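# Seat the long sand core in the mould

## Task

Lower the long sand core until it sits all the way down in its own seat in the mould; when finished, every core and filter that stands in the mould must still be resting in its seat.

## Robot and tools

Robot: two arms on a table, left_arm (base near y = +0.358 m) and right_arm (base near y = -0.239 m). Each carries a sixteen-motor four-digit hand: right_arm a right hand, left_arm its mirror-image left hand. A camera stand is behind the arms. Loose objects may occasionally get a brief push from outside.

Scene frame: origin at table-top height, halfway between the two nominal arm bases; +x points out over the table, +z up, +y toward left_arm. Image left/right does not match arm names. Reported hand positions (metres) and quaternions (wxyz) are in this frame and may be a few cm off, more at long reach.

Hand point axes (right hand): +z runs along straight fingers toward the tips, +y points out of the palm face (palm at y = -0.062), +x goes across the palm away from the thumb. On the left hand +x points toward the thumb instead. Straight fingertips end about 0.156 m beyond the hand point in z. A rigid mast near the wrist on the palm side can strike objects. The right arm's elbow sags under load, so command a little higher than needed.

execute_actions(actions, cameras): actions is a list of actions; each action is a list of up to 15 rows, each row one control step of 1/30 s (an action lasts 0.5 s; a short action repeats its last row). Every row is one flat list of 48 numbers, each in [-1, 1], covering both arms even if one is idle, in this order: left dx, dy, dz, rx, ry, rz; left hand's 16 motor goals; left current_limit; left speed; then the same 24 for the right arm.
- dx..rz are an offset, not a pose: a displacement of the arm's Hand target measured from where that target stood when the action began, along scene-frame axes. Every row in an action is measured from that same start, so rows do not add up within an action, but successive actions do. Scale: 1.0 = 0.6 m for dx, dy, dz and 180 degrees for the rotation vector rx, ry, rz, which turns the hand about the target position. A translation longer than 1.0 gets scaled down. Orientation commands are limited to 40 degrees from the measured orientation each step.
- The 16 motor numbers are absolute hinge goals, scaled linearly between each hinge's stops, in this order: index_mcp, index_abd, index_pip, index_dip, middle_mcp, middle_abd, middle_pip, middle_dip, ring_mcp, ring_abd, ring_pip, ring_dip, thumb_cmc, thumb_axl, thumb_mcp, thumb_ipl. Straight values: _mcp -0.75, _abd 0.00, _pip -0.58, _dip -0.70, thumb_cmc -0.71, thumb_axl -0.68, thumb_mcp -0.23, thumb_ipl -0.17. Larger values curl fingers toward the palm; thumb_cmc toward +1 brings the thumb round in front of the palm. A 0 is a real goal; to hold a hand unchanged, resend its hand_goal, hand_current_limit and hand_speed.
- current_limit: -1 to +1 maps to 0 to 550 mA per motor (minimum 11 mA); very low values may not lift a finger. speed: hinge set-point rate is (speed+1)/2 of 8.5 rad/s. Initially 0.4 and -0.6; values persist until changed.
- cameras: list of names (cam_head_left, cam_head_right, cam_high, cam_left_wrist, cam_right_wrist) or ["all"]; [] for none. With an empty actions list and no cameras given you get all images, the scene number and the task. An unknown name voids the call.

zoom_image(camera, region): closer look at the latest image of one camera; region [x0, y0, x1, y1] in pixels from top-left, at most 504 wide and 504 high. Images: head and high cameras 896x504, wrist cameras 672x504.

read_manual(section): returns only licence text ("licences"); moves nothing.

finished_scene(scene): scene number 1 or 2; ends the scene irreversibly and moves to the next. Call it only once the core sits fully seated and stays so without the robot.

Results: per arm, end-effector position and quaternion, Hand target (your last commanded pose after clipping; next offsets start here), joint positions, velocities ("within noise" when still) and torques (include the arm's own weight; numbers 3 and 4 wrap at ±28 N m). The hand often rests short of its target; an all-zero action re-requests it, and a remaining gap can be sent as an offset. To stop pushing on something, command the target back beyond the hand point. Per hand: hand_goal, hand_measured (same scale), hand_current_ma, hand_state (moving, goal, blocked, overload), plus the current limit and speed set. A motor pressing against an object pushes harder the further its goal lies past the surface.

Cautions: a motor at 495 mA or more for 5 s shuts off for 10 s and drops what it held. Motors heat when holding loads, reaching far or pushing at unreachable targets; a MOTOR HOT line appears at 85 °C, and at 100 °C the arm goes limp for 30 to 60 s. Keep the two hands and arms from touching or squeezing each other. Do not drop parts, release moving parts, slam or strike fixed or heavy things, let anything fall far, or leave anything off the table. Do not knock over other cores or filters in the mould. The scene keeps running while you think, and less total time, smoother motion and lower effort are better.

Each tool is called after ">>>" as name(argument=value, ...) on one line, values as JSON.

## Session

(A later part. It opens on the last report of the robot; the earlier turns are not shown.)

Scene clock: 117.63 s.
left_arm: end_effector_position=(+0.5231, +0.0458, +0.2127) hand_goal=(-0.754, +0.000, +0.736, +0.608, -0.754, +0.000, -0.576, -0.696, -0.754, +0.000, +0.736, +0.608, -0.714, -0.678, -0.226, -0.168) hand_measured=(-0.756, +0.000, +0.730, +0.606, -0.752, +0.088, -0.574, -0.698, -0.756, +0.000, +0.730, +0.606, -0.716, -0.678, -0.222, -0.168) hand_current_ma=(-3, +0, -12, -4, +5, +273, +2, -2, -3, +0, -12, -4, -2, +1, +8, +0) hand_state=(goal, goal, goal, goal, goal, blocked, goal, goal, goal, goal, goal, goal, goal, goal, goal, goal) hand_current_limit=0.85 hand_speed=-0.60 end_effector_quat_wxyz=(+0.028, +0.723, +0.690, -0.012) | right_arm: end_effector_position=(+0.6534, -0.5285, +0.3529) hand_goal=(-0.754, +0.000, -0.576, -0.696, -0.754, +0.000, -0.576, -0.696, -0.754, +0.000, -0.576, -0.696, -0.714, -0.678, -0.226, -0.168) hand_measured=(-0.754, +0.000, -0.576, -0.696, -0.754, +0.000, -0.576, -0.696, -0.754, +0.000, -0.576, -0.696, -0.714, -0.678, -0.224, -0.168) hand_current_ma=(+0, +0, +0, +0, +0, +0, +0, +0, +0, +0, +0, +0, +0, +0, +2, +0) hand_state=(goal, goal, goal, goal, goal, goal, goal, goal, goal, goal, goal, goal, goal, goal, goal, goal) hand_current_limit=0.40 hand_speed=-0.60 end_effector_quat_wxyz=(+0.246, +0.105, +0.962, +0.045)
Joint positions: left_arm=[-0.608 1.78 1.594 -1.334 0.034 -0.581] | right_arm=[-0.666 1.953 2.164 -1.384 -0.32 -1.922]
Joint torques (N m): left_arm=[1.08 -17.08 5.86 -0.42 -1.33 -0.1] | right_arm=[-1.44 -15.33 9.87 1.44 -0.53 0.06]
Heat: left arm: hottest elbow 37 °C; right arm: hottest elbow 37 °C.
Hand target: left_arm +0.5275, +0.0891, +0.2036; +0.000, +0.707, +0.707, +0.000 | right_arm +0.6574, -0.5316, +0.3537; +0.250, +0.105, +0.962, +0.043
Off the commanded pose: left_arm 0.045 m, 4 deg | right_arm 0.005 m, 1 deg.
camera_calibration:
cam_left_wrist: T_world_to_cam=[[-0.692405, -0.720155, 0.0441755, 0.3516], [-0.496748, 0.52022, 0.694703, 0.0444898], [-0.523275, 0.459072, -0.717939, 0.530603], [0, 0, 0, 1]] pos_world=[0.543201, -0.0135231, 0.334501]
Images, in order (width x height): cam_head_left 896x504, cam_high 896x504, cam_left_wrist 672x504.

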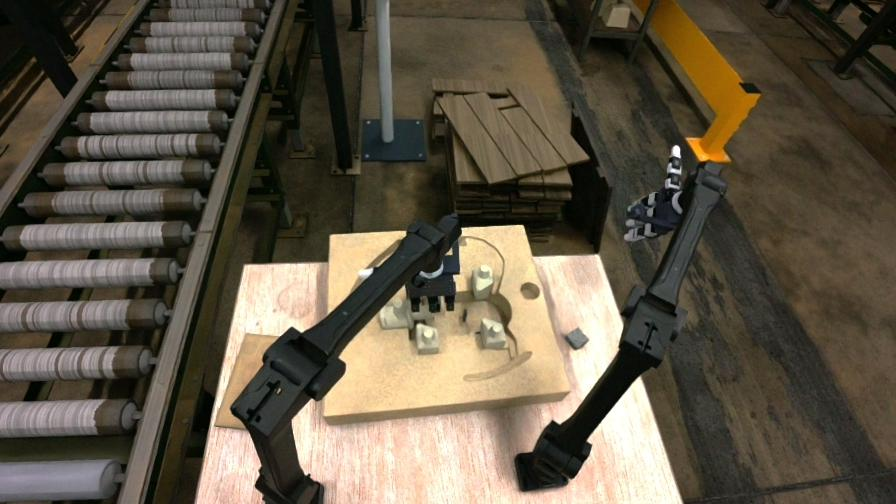

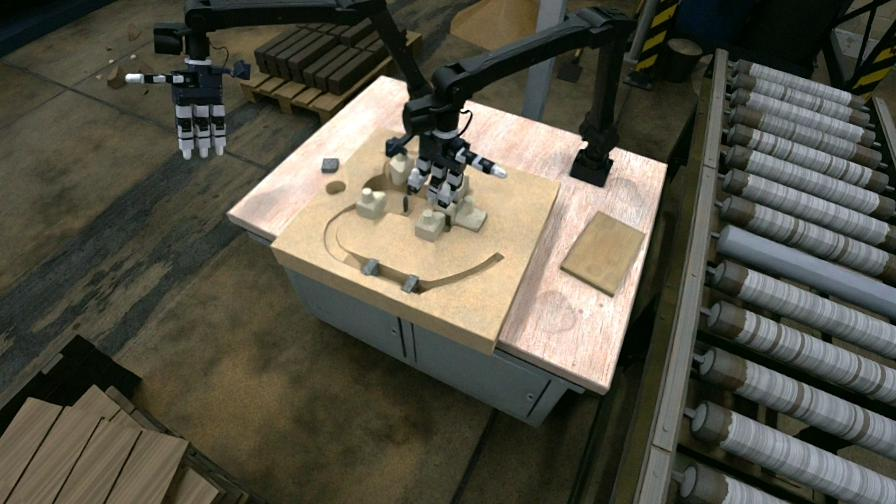

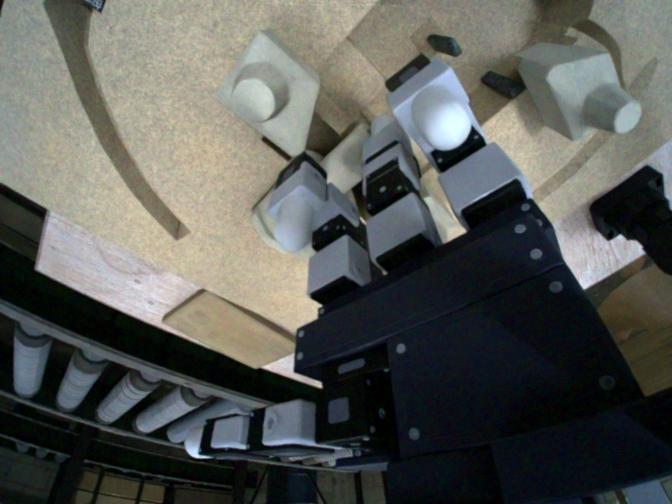

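>>> execute_actions(actions=[[[-0.002,0.01,-0.006,0.02,0,0,-0.754,0,0.737,0.609,-0.754,0,-0.576,-0.696,-0.754,0,0.737,0.609,-0.714,-0.678,-0.226,-0.168,0.85,-0.6,0,0,0,0,0,0,-0.754,0,-0.576,-0.696,-0.754,0,-0.576,-0.696,-0.754,0,-0.576,-0.696,-0.714,-0.678,-0.226,-0.168,0.4,-0.6]]], cameras=["cam_high", "cam_head_left","cam_left_wrist"])

>>> zoom_image(camera="cam_high", region=[425, 180, 495, 250])

>>> zoom_image(camera="cam_head_left", region=[375, 280, 445, 350])

>>> zoom_image(camera="cam_left_wrist", region=[240, 70, 440, 220])

Scene clock: 134.93 s.
left_arm: end_effector_position=(+0.5256, +0.0496, +0.2142) hand_goal=(-0.754, +0.000, +0.736, +0.608, -0.754, +0.000, -0.576, -0.696, -0.754, +0.000, +0.736, +0.608, -0.714, -0.678, -0.226, -0.168) hand_measured=(-0.756, +0.000, +0.730, +0.606, -0.756, +0.128, -0.576, -0.698, -0.756, +0.000, +0.730, +0.606, -0.716, -0.678, -0.222, -0.168) hand_current_ma=(-3, +0, -12, -4, -3, +434, -1, -3, -3, +0, -12, -4, -2, +1, +8, +0) hand_state=(goal, goal, goal, goal, goal, blocked, goal, goal, goal, goal, goal, goal, goal, goal, goal, goal) hand_current_limit=0.85 hand_speed=-0.60 end_effector_quat_wxyz=(+0.026, +0.723, +0.690, +0.001) | right_arm: end_effector_position=(+0.6534, -0.5285, +0.3529) hand_goal=(-0.754, +0.000, -0.576, -0.696, -0.754, +0.000, -0.576, -0.696, -0.754, +0.000, -0.576, -0.696, -0.714, -0.678, -0.226, -0.168) hand_measured=(-0.754, +0.000, -0.576, -0.696, -0.754, +0.000, -0.576, -0.696, -0.754, +0.000, -0.576, -0.696, -0.714, -0.678, -0.224, -0.168) hand_current_ma=(+0, +0, +0, +0, +0, +0, +0, +0, +0, +0, +0, +0, +0, +0, +2, +0) hand_state=(goal, goal, goal, goal, goal, goal, goal, goal, goal, goal, goal, goal, goal, goal, goal, goal) hand_current_limit=0.40 hand_speed=-0.60 end_effector_quat_wxyz=(+0.246, +0.105, +0.962, +0.045)
Joint positions: left_arm=[-0.608 1.78 1.594 -1.335 0.008 -0.581] | right_arm=[-0.666 1.953 2.164 -1.384 -0.32 -1.922]
Joint torques (N m): left_arm=[0.38 -15.38 6.39 -1.32 -2.34 -0.16] | right_arm=[-1.85 -14.62 9.91 1.46 -0.51 -0.04]
Heat: left arm: hottest elbow 36 °C; right arm: hottest elbow 37 °C.
Hand target: left_arm +0.5264, +0.0951, +0.2000; -0.022, +0.707, +0.707, +0.022 | right_arm +0.6574, -0.5316, +0.3537; +0.250, +0.105, +0.962, +0.043
Off the commanded pose: left_arm 0.048 m, 7 deg | right_arm 0.005 m, 1 deg.
camera_calibration:
cam_left_wrist: T_world_to_cam=[[-0.692171, -0.721492, 0.0186901, 0.361378], [-0.507407, 0.504876, 0.698311, 0.0482601], [-0.513262, 0.473867, -0.71555, 0.524826], [0, 0, 0, 1]] pos_world=[0.543996, -0.0123316, 0.335084]
Images, in order (width x height): cam_head_left 896x504, cam_high 896x504, cam_left_wrist 672x504.

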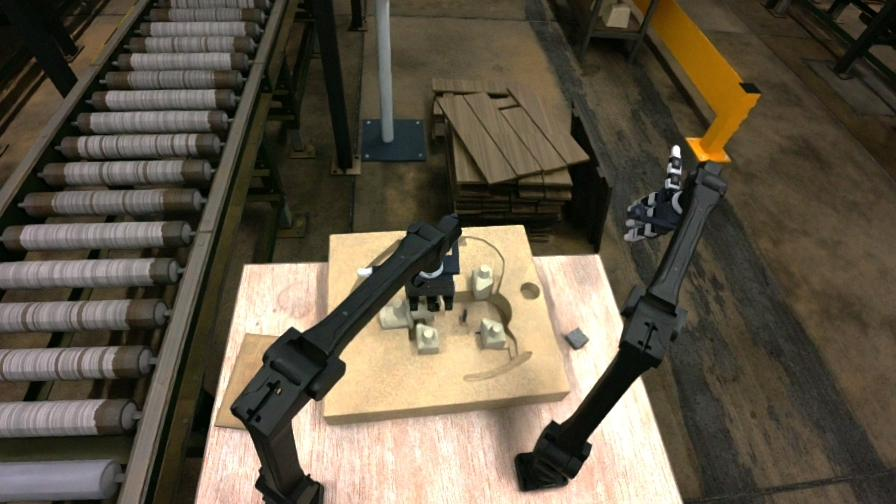

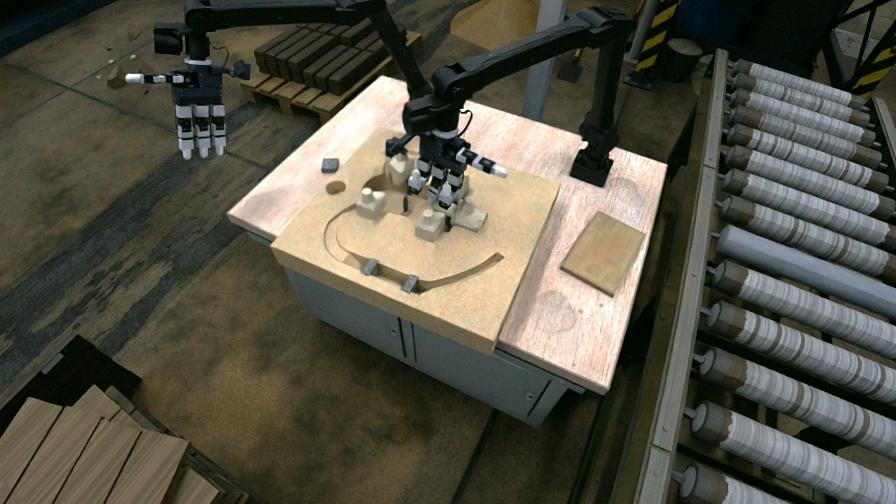

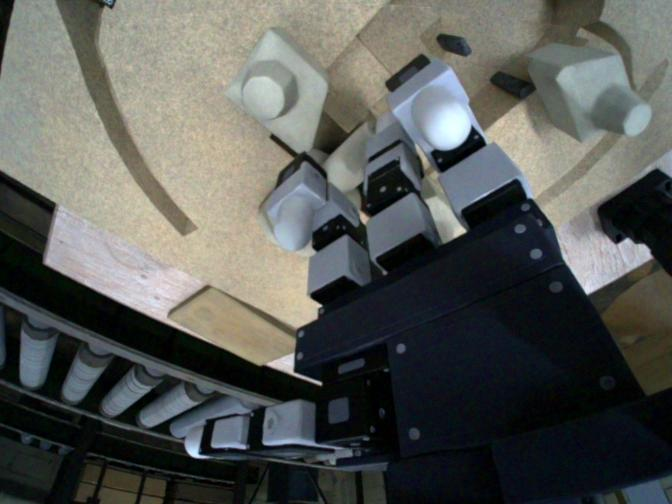

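Scaled by 7.200 from the camera's 896x504 image, which has a finer 1280x720 frame.

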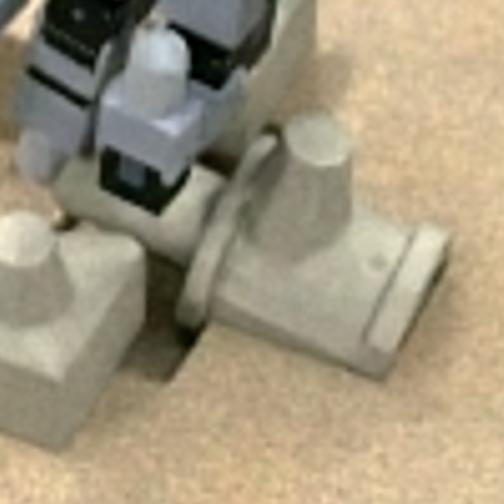

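Scaled by 7.200 from the camera's 896x504 image, which has a finer 1280x720 frame.

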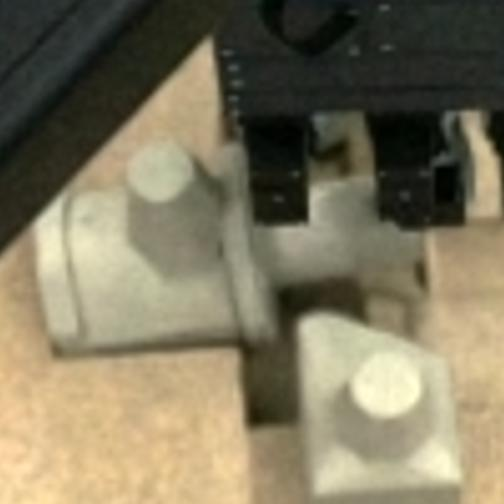

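Scaled by 2.520 from the camera's 672x504 image, which has a finer 960x720 frame.

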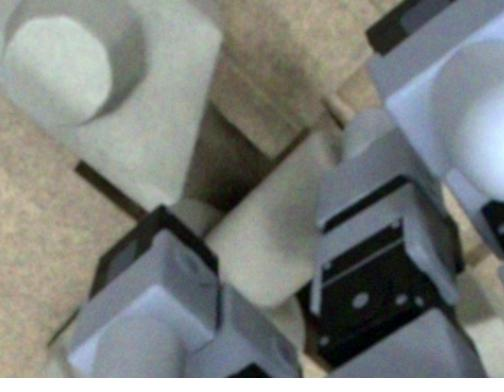

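>>> execute_actions(actions=[[[-0.001,-0.006,-0.02,0,0,0,-0.754,0,0.737,0.609,-0.754,0,-0.576,-0.696,-0.754,0,0.737,0.609,-0.714,-0.678,-0.226,-0.168,0.85,-0.6,0,0,0,0,0,0,-0.754,0,-0.576,-0.696,-0.754,0,-0.576,-0.696,-0.754,0,-0.576,-0.696,-0.714,-0.678,-0.226,-0.168,0.4,-0.6]]], cameras=["cam_high", "cam_head_left","cam_left_wrist"])

>>> zoom_image(camera="cam_high", region=[425, 180, 495, 250])

>>> zoom_image(camera="cam_head_left", region=[375, 280, 445, 350])

>>> zoom_image(camera="cam_left_wrist", region=[240, 70, 440, 220])

Scene clock: 144.50 s.
left_arm: end_effector_position=(+0.5250, +0.0491, +0.2140) hand_goal=(-0.754, +0.000, +0.736, +0.608, -0.754, +0.000, -0.576, -0.696, -0.754, +0.000, +0.736, +0.608, -0.714, -0.678, -0.226, -0.168) hand_measured=(-0.756, +0.000, +0.730, +0.606, -0.754, +0.128, -0.576, -0.698, -0.756, +0.000, +0.730, +0.606, -0.716, -0.678, -0.222, -0.168) hand_current_ma=(-3, +0, -12, -4, +0, +436, -1, -3, -3, +0, -12, -4, -2, +1, +8, +0) hand_state=(goal, goal, goal, goal, goal, blocked, goal, goal, goal, goal, goal, goal, goal, goal, goal, goal) hand_current_limit=0.85 hand_speed=-0.60 end_effector_quat_wxyz=(+0.025, +0.724, +0.690, +0.002) | right_arm: end_effector_position=(+0.6534, -0.5285, +0.3529) hand_goal=(-0.754, +0.000, -0.576, -0.696, -0.754, +0.000, -0.576, -0.696, -0.754, +0.000, -0.576, -0.696, -0.714, -0.678, -0.226, -0.168) hand_measured=(-0.754, +0.000, -0.576, -0.696, -0.754, +0.000, -0.576, -0.696, -0.754, +0.000, -0.576, -0.696, -0.714, -0.678, -0.224, -0.168) hand_current_ma=(+0, +0, +0, +0, +0, +0, +0, +0, +0, +0, +0, +0, +0, +0, +2, +0) hand_state=(goal, goal, goal, goal, goal, goal, goal, goal, goal, goal, goal, goal, goal, goal, goal, goal) hand_current_limit=0.40 hand_speed=-0.60 end_effector_quat_wxyz=(+0.246, +0.105, +0.962, +0.045)
Joint positions: left_arm=[-0.611 1.78 1.593 -1.335 0.005 -0.581] | right_arm=[-0.666 1.953 2.164 -1.384 -0.32 -1.922]
Joint torques (N m): left_arm=[0.44 -14.56 5.22 -0.39 -2.22 -0.21] | right_arm=[-1.55 -15.5 9.92 1.7 -0.52 0.03]
Heat: left arm: hottest elbow 36 °C; right arm: hottest elbow 37 °C.
Hand target: left_arm +0.5257, +0.0915, +0.1879; -0.022, +0.707, +0.707, +0.022 | right_arm +0.6574, -0.5316, +0.3537; +0.250, +0.105, +0.962, +0.043
Off the commanded pose: left_arm 0.050 m, 6 deg | right_arm 0.005 m, 1 deg.
camera_calibration:
cam_left_wrist: T_world_to_cam=[[-0.693718, -0.720082, 0.0153899, 0.361999], [-0.507322, 0.503692, 0.699227, 0.0482927], [-0.511253, 0.477259, -0.714734, 0.523158], [0, 0, 0, 1]] pos_world=[0.543091, -0.0133376, 0.33458]
Images, in order (width x height): cam_head_left 896x504, cam_high 896x504, cam_left_wrist 672x504.

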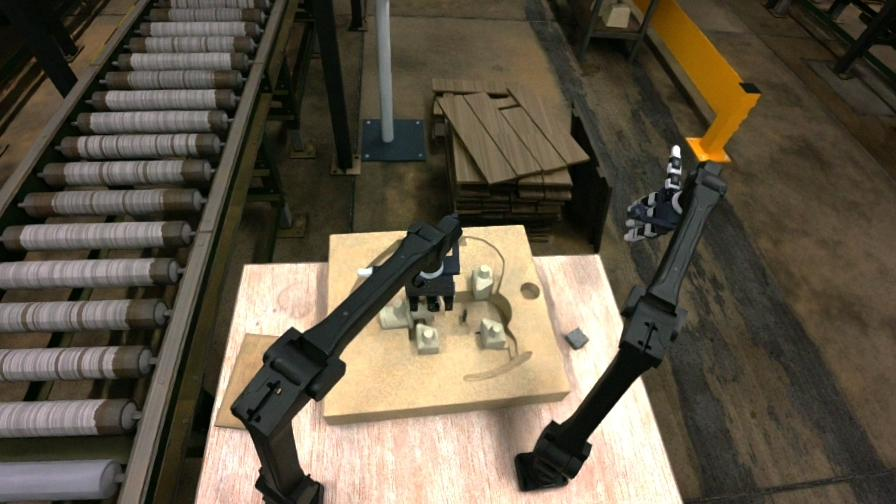

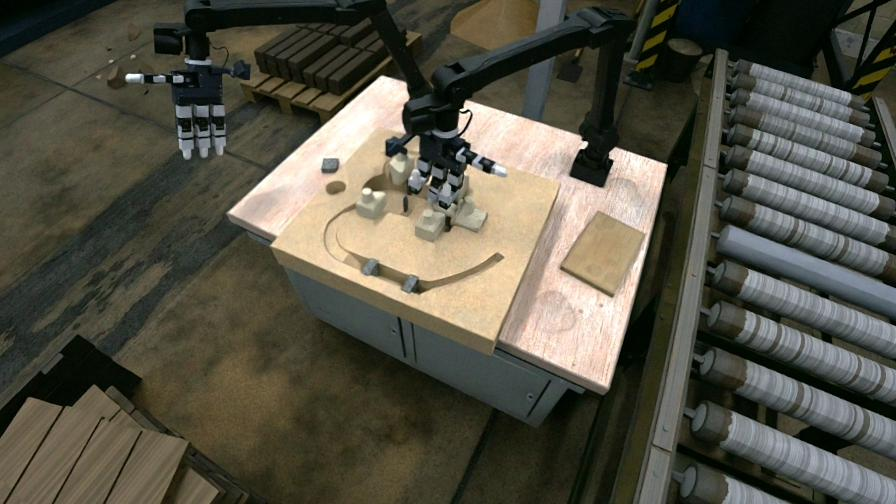

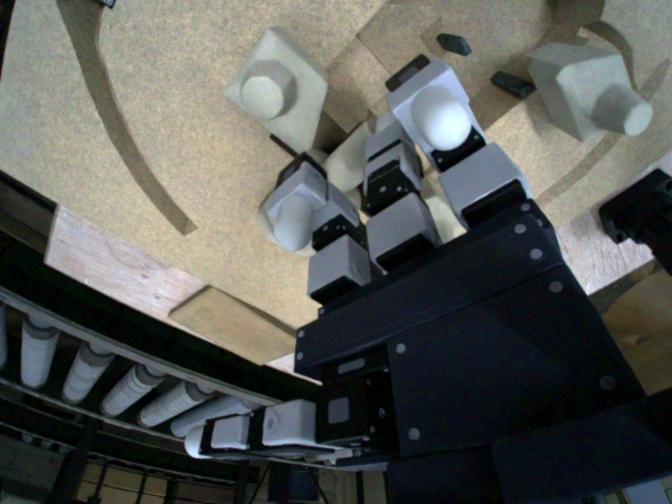

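Scaled by 7.200 from the camera's 896x504 image, which has a finer 1280x720 frame.

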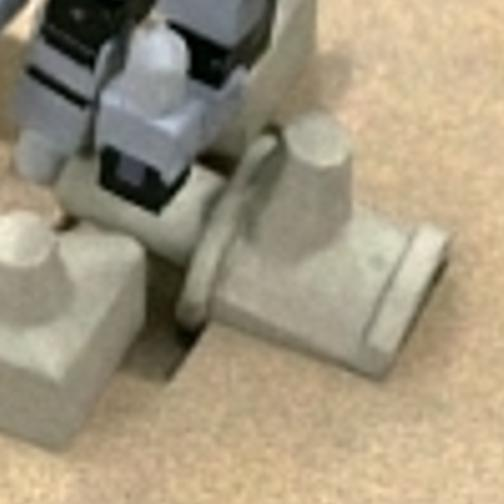

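Scaled by 7.200 from the camera's 896x504 image, which has a finer 1280x720 frame.

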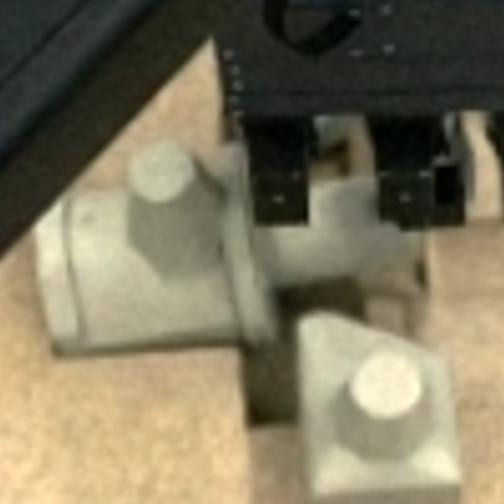

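Scaled by 2.520 from the camera's 672x504 image, which has a finer 960x720 frame.

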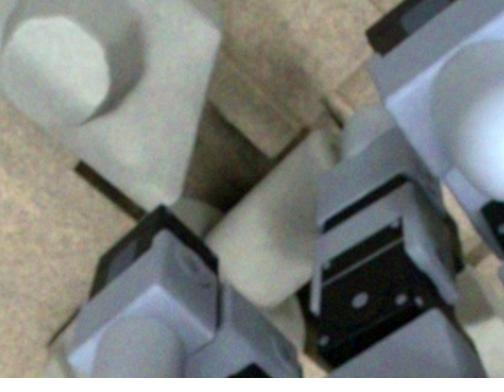

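>>> execute_actions(actions=[[[-0.001,-0.012,-0.014,0,0,0,-0.754,0,0.737,0.609,-0.754,0,-0.576,-0.696,-0.754,0,0.737,0.609,-0.714,-0.678,-0.226,-0.168,0.85,-0.6,0,0,0,0,0,0,-0.754,0,-0.576,-0.696,-0.754,0,-0.576,-0.696,-0.754,0,-0.576,-0.696,-0.714,-0.678,-0.226,-0.168,0.4,-0.6]]], cameras=["cam_high", "cam_head_left","cam_left_wrist"])

>>> zoom_image(camera="cam_high", region=[425, 180, 495, 250])

>>> zoom_image(camera="cam_head_left", region=[375, 280, 445, 350])

Scene clock: 149.13 s.
left_arm: end_effector_position=(+0.5247, +0.0472, +0.2122) hand_goal=(-0.754, +0.000, +0.736, +0.608, -0.754, +0.000, -0.576, -0.696, -0.754, +0.000, +0.736, +0.608, -0.714, -0.678, -0.226, -0.168) hand_measured=(-0.756, +0.000, +0.730, +0.606, -0.754, +0.128, -0.578, -0.698, -0.756, +0.000, +0.730, +0.606, -0.716, -0.678, -0.222, -0.168) hand_current_ma=(-3, +0, -12, -4, -1, +436, -3, -3, -3, +0, -12, -4, -2, +1, +8, +0) hand_state=(goal, goal, goal, goal, goal, blocked, goal, goal, goal, goal, goal, goal, goal, goal, goal, goal) hand_current_limit=0.85 hand_speed=-0.60 end_effector_quat_wxyz=(+0.026, +0.725, +0.688, +0.006) | right_arm: end_effector_position=(+0.6534, -0.5285, +0.3529) hand_goal=(-0.754, +0.000, -0.576, -0.696, -0.754, +0.000, -0.576, -0.696, -0.754, +0.000, -0.576, -0.696, -0.714, -0.678, -0.226, -0.168) hand_measured=(-0.754, +0.000, -0.576, -0.696, -0.754, +0.000, -0.576, -0.696, -0.754, +0.000, -0.576, -0.696, -0.714, -0.678, -0.224, -0.168) hand_current_ma=(+0, +0, +0, +0, +0, +0, +0, +0, +0, +0, +0, +0, +0, +0, +2, +0) hand_state=(goal, goal, goal, goal, goal, goal, goal, goal, goal, goal, goal, goal, goal, goal, goal, goal) hand_current_limit=0.40 hand_speed=-0.60 end_effector_quat_wxyz=(+0.246, +0.105, +0.962, +0.045)
Joint positions: left_arm=[-0.616 1.78 1.586 -1.323 -0.003 -0.582] | right_arm=[-0.666 1.953 2.164 -1.384 -0.32 -1.922]
Joint torques (N m): left_arm=[-0.26 -13.63 5.33 -0.17 -1.99 -0.3] | right_arm=[-1.49 -15.79 9.92 1.7 -0.55 0.01]
Heat: left arm: hottest elbow 36 °C; right arm: hottest elbow 37 °C.
Hand target: left_arm +0.5251, +0.0843, +0.1795; -0.022, +0.707, +0.707, +0.022 | right_arm +0.6574, -0.5316, +0.3537; +0.250, +0.105, +0.962, +0.043
Off the commanded pose: left_arm 0.049 m, 7 deg | right_arm 0.005 m, 1 deg.
camera_calibration:
cam_left_wrist: T_world_to_cam=[[-0.696041, -0.71796, 0.00770929, 0.363235], [-0.511229, 0.503104, 0.6968, 0.0528049], [-0.504154, 0.481061, -0.717224, 0.519202], [0, 0, 0, 1]] pos_world=[0.54158, -0.0155456, 0.332789]
Images, in order (width x height): cam_head_left 896x504, cam_high 896x504, cam_left_wrist 672x504.

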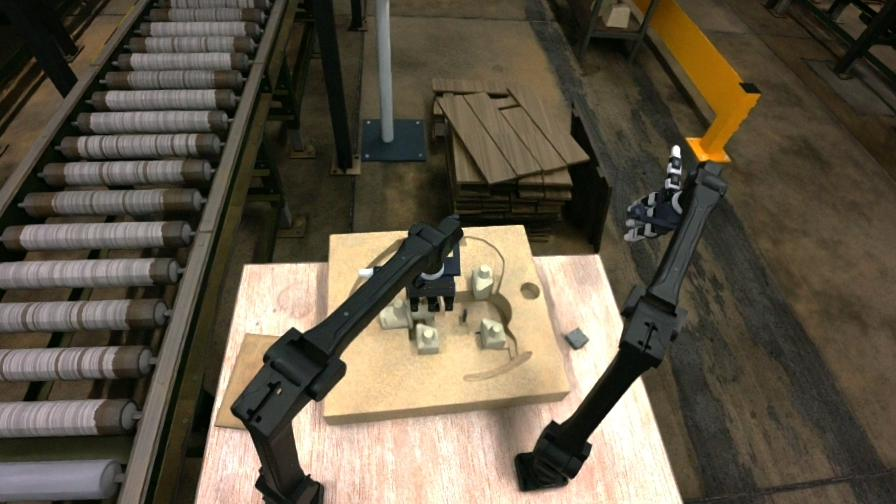

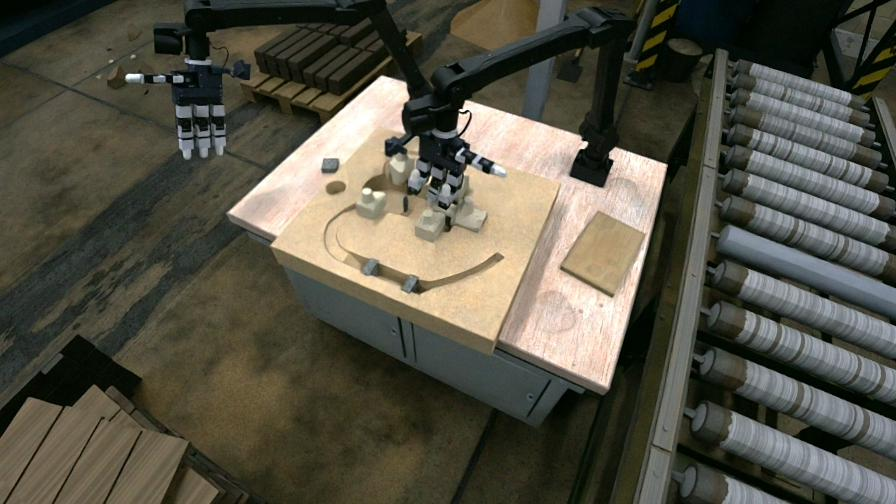

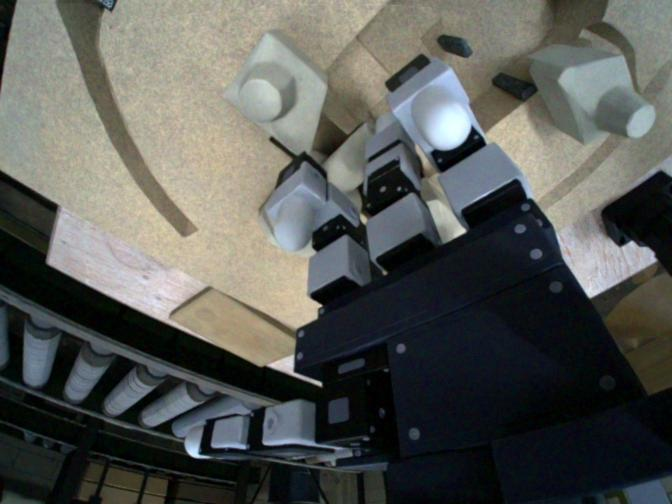

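Scaled by 7.200 from the camera's 896x504 image, which has a finer 1280x720 frame.

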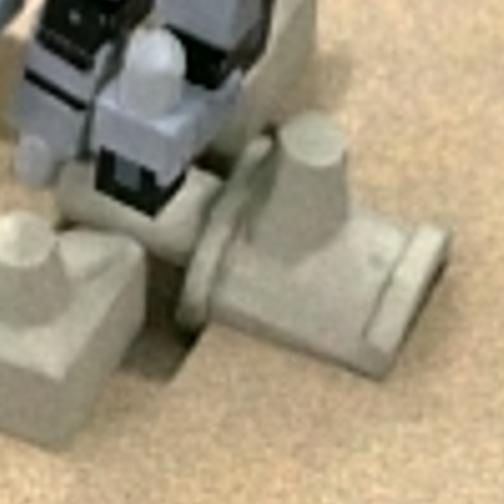

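Scaled by 7.200 from the camera's 896x504 image, which has a finer 1280x720 frame.

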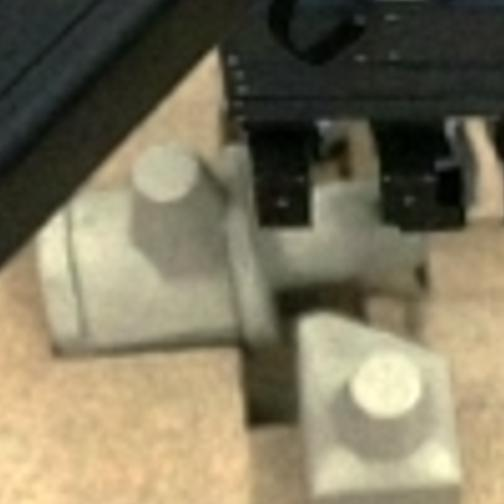

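>>> execute_actions(actions=[[[-0.001,-0.004,-0.012,0,0,0,-0.754,0,0.737,0.609,-0.754,0,-0.576,-0.696,-0.754,0,0.737,0.609,-0.714,-0.678,-0.226,-0.168,0.85,-0.6,0,0,0,0,0,0,-0.754,0,-0.576,-0.696,-0.754,0,-0.576,-0.696,-0.754,0,-0.576,-0.696,-0.714,-0.678,-0.226,-0.168,0.4,-0.6]]], cameras=["cam_high", "cam_head_left"])

>>> zoom_image(camera="cam_high", region=[425, 180, 495, 250])

>>> zoom_image(camera="cam_head_left", region=[375, 280, 445, 350])

Scene clock: 153.73 s.
left_arm: end_effector_position=(+0.5244, +0.0464, +0.2089) hand_goal=(-0.754, +0.000, +0.736, +0.608, -0.754, +0.000, -0.576, -0.696, -0.754, +0.000, +0.736, +0.608, -0.714, -0.678, -0.226, -0.168) hand_measured=(-0.756, +0.000, +0.730, +0.606, -0.754, +0.128, -0.578, -0.698, -0.756, +0.000, +0.730, +0.606, -0.716, -0.678, -0.222, -0.168) hand_current_ma=(-3, +0, -12, -4, -1, +436, -4, -4, -3, +0, -12, -4, -2, +1, +8, +0) hand_state=(goal, goal, goal, goal, goal, blocked, goal, goal, goal, goal, goal, goal, goal, goal, goal, goal) hand_current_limit=0.85 hand_speed=-0.60 end_effector_quat_wxyz=(+0.029, +0.724, +0.689, +0.007) | right_arm: end_effector_position=(+0.6534, -0.5285, +0.3529) hand_goal=(-0.754, +0.000, -0.576, -0.696, -0.754, +0.000, -0.576, -0.696, -0.754, +0.000, -0.576, -0.696, -0.714, -0.678, -0.226, -0.168) hand_measured=(-0.754, +0.000, -0.576, -0.696, -0.754, +0.000, -0.576, -0.696, -0.754, +0.000, -0.576, -0.696, -0.714, -0.678, -0.224, -0.168) hand_current_ma=(+0, +0, +0, +0, +0, +0, +0, +0, +0, +0, +0, +0, +0, +0, +2, +0) hand_state=(goal, goal, goal, goal, goal, goal, goal, goal, goal, goal, goal, goal, goal, goal, goal, goal) hand_current_limit=0.40 hand_speed=-0.60 end_effector_quat_wxyz=(+0.246, +0.105, +0.962, +0.045)
Joint positions: left_arm=[-0.618 1.78 1.577 -1.309 -0.004 -0.587] | right_arm=[-0.666 1.953 2.164 -1.384 -0.32 -1.922]
Joint torques (N m): left_arm=[-0.32 -12.86 5.48 -0.12 -1.88 -0.26] | right_arm=[-2.08 -14.62 9.69 1.55 -0.52 0.01]
Heat: left arm: hottest elbow 35 °C; right arm: hottest elbow 37 °C.
Hand target: left_arm +0.5246, +0.0820, +0.1723; -0.022, +0.707, +0.707, +0.022 | right_arm +0.6574, -0.5316, +0.3537; +0.250, +0.105, +0.962, +0.043
Off the commanded pose: left_arm 0.051 m, 7 deg | right_arm 0.005 m, 1 deg.
Images, in order (width x height): cam_head_left 896x504, cam_high 896x504.

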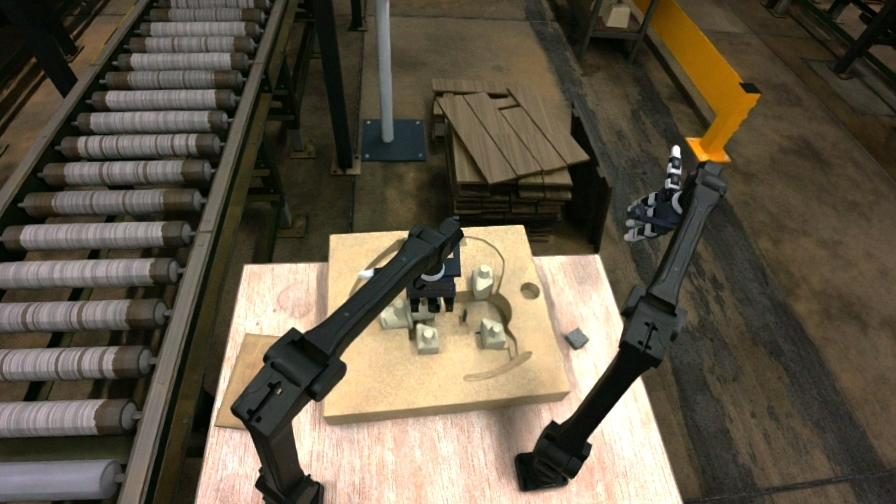

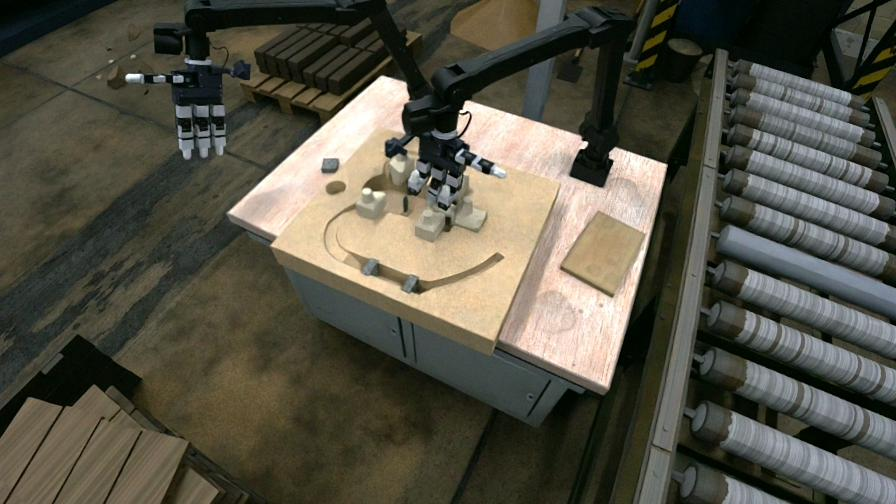

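Scaled by 7.200 from the camera's 896x504 image, which has a finer 1280x720 frame.

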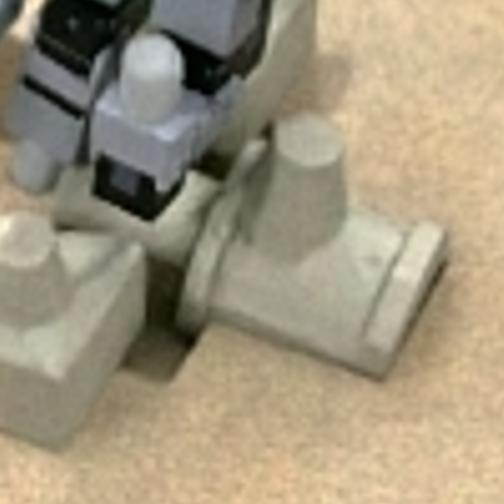

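Scaled by 7.200 from the camera's 896x504 image, which has a finer 1280x720 frame.

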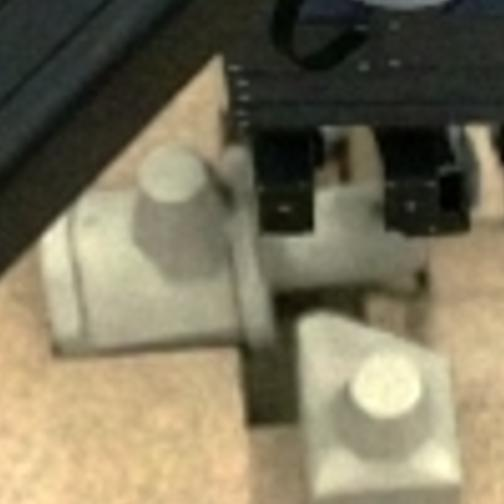

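>>> execute_actions(actions=[[[-0.001,0.0,-0.012,0,0,0,-0.754,0,0.737,0.609,-0.754,0,-0.576,-0.696,-0.754,0,0.737,0.609,-0.714,-0.678,-0.226,-0.168,0.85,-0.6,0,0,0,0,0,0,-0.754,0,-0.576,-0.696,-0.754,0,-0.576,-0.696,-0.754,0,-0.576,-0.696,-0.714,-0.678,-0.226,-0.168,0.4,-0.6]]], cameras=["cam_high", "cam_head_left"])

>>> zoom_image(camera="cam_high", region=[425, 180, 495, 250])

>>> zoom_image(camera="cam_head_left", region=[375, 280, 445, 350])

Scene clock: 158.20 s.
left_arm: end_effector_position=(+0.5241, +0.0453, +0.2052) hand_goal=(-0.754, +0.000, +0.736, +0.608, -0.754, +0.000, -0.576, -0.696, -0.754, +0.000, +0.736, +0.608, -0.714, -0.678, -0.226, -0.168) hand_measured=(-0.756, +0.000, +0.730, +0.606, -0.758, +0.128, -0.580, -0.700, -0.756, +0.000, +0.730, +0.606, -0.716, -0.678, -0.222, -0.168) hand_current_ma=(-3, +0, -12, -4, -7, +436, -7, -7, -3, +0, -12, -4, -2, +1, +8, +0) hand_state=(goal, goal, goal, goal, goal, blocked, goal, goal, goal, goal, goal, goal, goal, goal, goal, goal) hand_current_limit=0.85 hand_speed=-0.60 end_effector_quat_wxyz=(+0.032, +0.724, +0.689, +0.008) | right_arm: end_effector_position=(+0.6534, -0.5285, +0.3529) hand_goal=(-0.754, +0.000, -0.576, -0.696, -0.754, +0.000, -0.576, -0.696, -0.754, +0.000, -0.576, -0.696, -0.714, -0.678, -0.226, -0.168) hand_measured=(-0.754, +0.000, -0.576, -0.696, -0.754, +0.000, -0.576, -0.696, -0.754, +0.000, -0.576, -0.696, -0.714, -0.678, -0.224, -0.168) hand_current_ma=(+0, +0, +0, +0, +0, +0, +0, +0, +0, +0, +0, +0, +0, +0, +2, +0) hand_state=(goal, goal, goal, goal, goal, goal, goal, goal, goal, goal, goal, goal, goal, goal, goal, goal) hand_current_limit=0.40 hand_speed=-0.60 end_effector_quat_wxyz=(+0.246, +0.105, +0.962, +0.045)
Joint positions: left_arm=[-0.62 1.779 1.565 -1.291 -0.005 -0.588] | right_arm=[-0.666 1.953 2.164 -1.384 -0.32 -1.922]
Joint torques (N m): left_arm=[-0.32 -13.04 5.33 -0.1 -1.88 -0.3] | right_arm=[-1.08 -15.21 9.7 1.77 -0.54 0.02]
Heat: left arm: hottest elbow 35 °C; right arm: hottest elbow 37 °C.
Hand target: left_arm +0.5239, +0.0819, +0.1651; -0.022, +0.707, +0.707, +0.022 | right_arm +0.6574, -0.5316, +0.3537; +0.250, +0.105, +0.962, +0.043
Off the commanded pose: left_arm 0.054 m, 7 deg | right_arm 0.005 m, 1 deg.
Images, in order (width x height): cam_head_left 896x504, cam_high 896x504.

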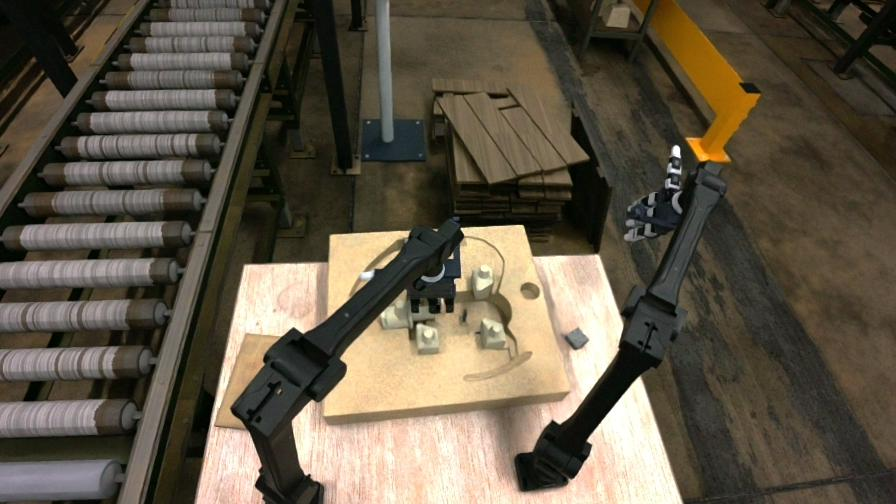

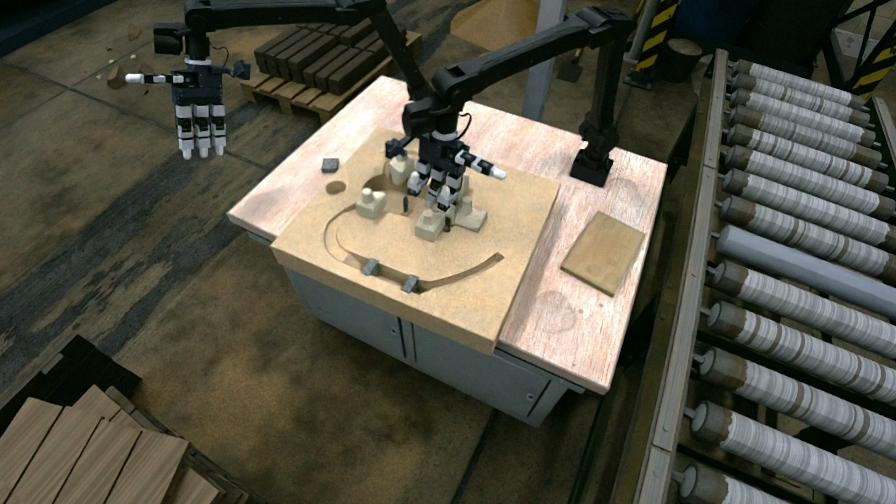

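Scaled by 7.200 from the camera's 896x504 image, which has a finer 1280x720 frame.

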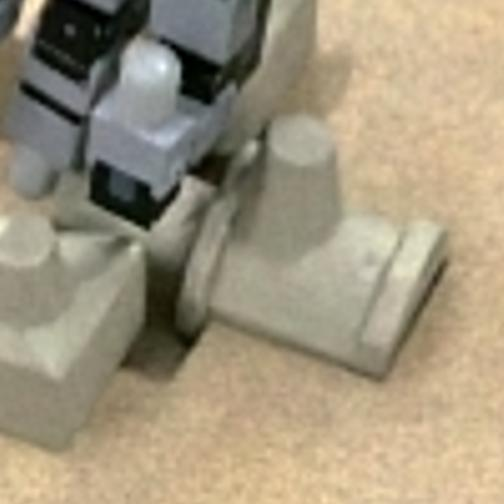

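Scaled by 7.200 from the camera's 896x504 image, which has a finer 1280x720 frame.

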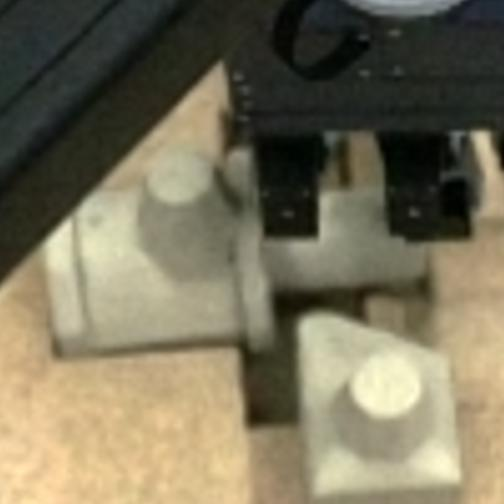

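>>> execute_actions(actions=[[[-0.001,0.002,-0.012,0,0,0,-0.754,0,0.737,0.609,-0.754,0,-0.576,-0.696,-0.754,0,0.737,0.609,-0.714,-0.678,-0.226,-0.168,0.85,-0.6,0,0,0,0,0,0,-0.754,0,-0.576,-0.696,-0.754,0,-0.576,-0.696,-0.754,0,-0.576,-0.696,-0.714,-0.678,-0.226,-0.168,0.4,-0.6]]], cameras=["cam_high", "cam_head_left"])

>>> zoom_image(camera="cam_high", region=[425, 180, 495, 250])

>>> zoom_image(camera="cam_head_left", region=[375, 280, 445, 350])

Scene clock: 163.17 s.
left_arm: end_effector_position=(+0.5235, +0.0444, +0.2006) hand_goal=(-0.754, +0.000, +0.736, +0.608, -0.754, +0.000, -0.576, -0.696, -0.754, +0.000, +0.736, +0.608, -0.714, -0.678, -0.226, -0.168) hand_measured=(-0.756, +0.000, +0.730, +0.606, -0.758, +0.128, -0.580, -0.700, -0.756, +0.000, +0.730, +0.606, -0.716, -0.678, -0.222, -0.168) hand_current_ma=(-3, +0, -12, -4, -7, +436, -8, -8, -3, +0, -12, -4, -2, +1, +8, +0) hand_state=(goal, goal, goal, goal, goal, blocked, goal, goal, goal, goal, goal, goal, goal, goal, goal, goal) hand_current_limit=0.85 hand_speed=-0.60 end_effector_quat_wxyz=(+0.034, +0.724, +0.688, +0.008) | right_arm: end_effector_position=(+0.6534, -0.5285, +0.3529) hand_goal=(-0.754, +0.000, -0.576, -0.696, -0.754, +0.000, -0.576, -0.696, -0.754, +0.000, -0.576, -0.696, -0.714, -0.678, -0.226, -0.168) hand_measured=(-0.754, +0.000, -0.576, -0.696, -0.754, +0.000, -0.576, -0.696, -0.754, +0.000, -0.576, -0.696, -0.714, -0.678, -0.224, -0.168) hand_current_ma=(+0, +0, +0, +0, +0, +0, +0, +0, +0, +0, +0, +0, +0, +0, +2, +0) hand_state=(goal, goal, goal, goal, goal, goal, goal, goal, goal, goal, goal, goal, goal, goal, goal, goal) hand_current_limit=0.40 hand_speed=-0.60 end_effector_quat_wxyz=(+0.246, +0.105, +0.962, +0.045)
Joint positions: left_arm=[-0.622 1.779 1.552 -1.274 -0.005 -0.589] | right_arm=[-0.666 1.953 2.164 -1.384 -0.32 -1.922]
Joint torques (N m): left_arm=[-0.26 -12.86 5.04 -0.06 -1.89 -0.24] | right_arm=[-1.49 -14.86 9.91 1.66 -0.53 0.03]
Heat: left arm: hottest elbow 35 °C; right arm: hottest elbow 37 °C.
Hand target: left_arm +0.5233, +0.0831, +0.1579; -0.022, +0.707, +0.707, +0.022 | right_arm +0.6574, -0.5316, +0.3537; +0.250, +0.105, +0.962, +0.043
Off the commanded pose: left_arm 0.058 m, 7 deg | right_arm 0.005 m, 1 deg.
Images, in order (width x height): cam_head_left 896x504, cam_high 896x504.

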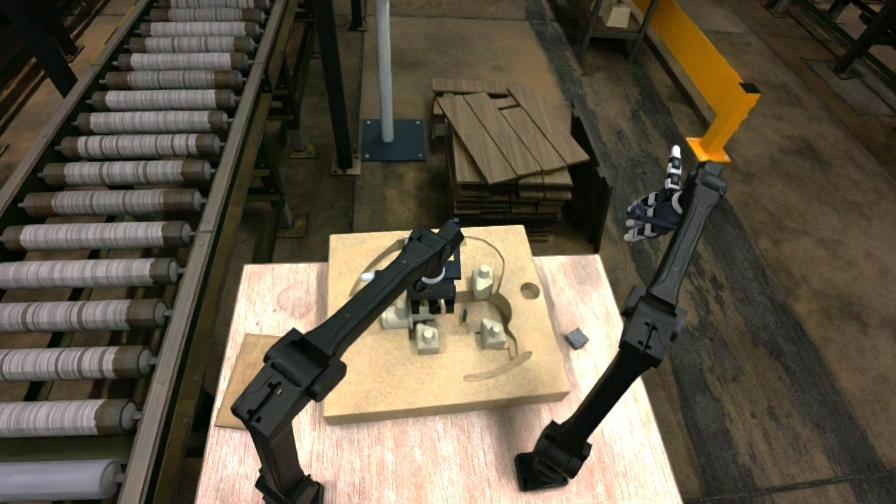

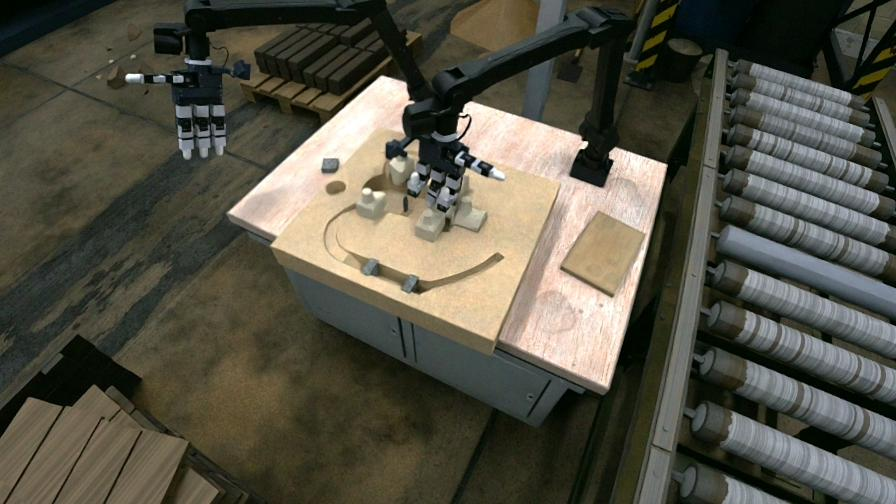

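Scaled by 7.200 from the camera's 896x504 image, which has a finer 1280x720 frame.

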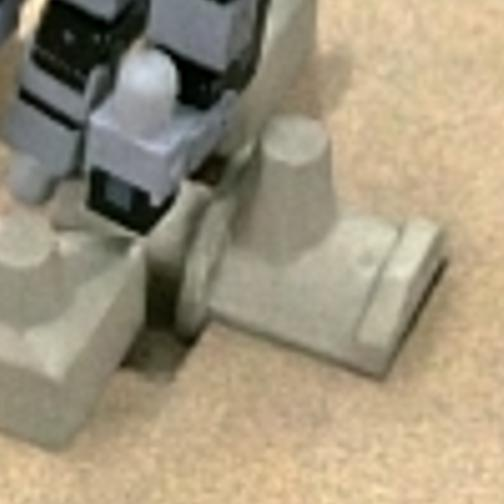

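Scaled by 7.200 from the camera's 896x504 image, which has a finer 1280x720 frame.

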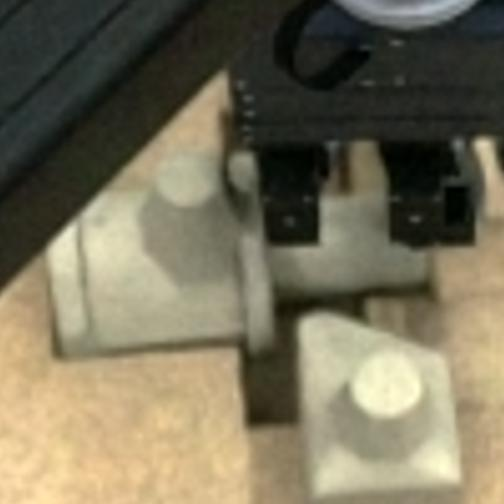

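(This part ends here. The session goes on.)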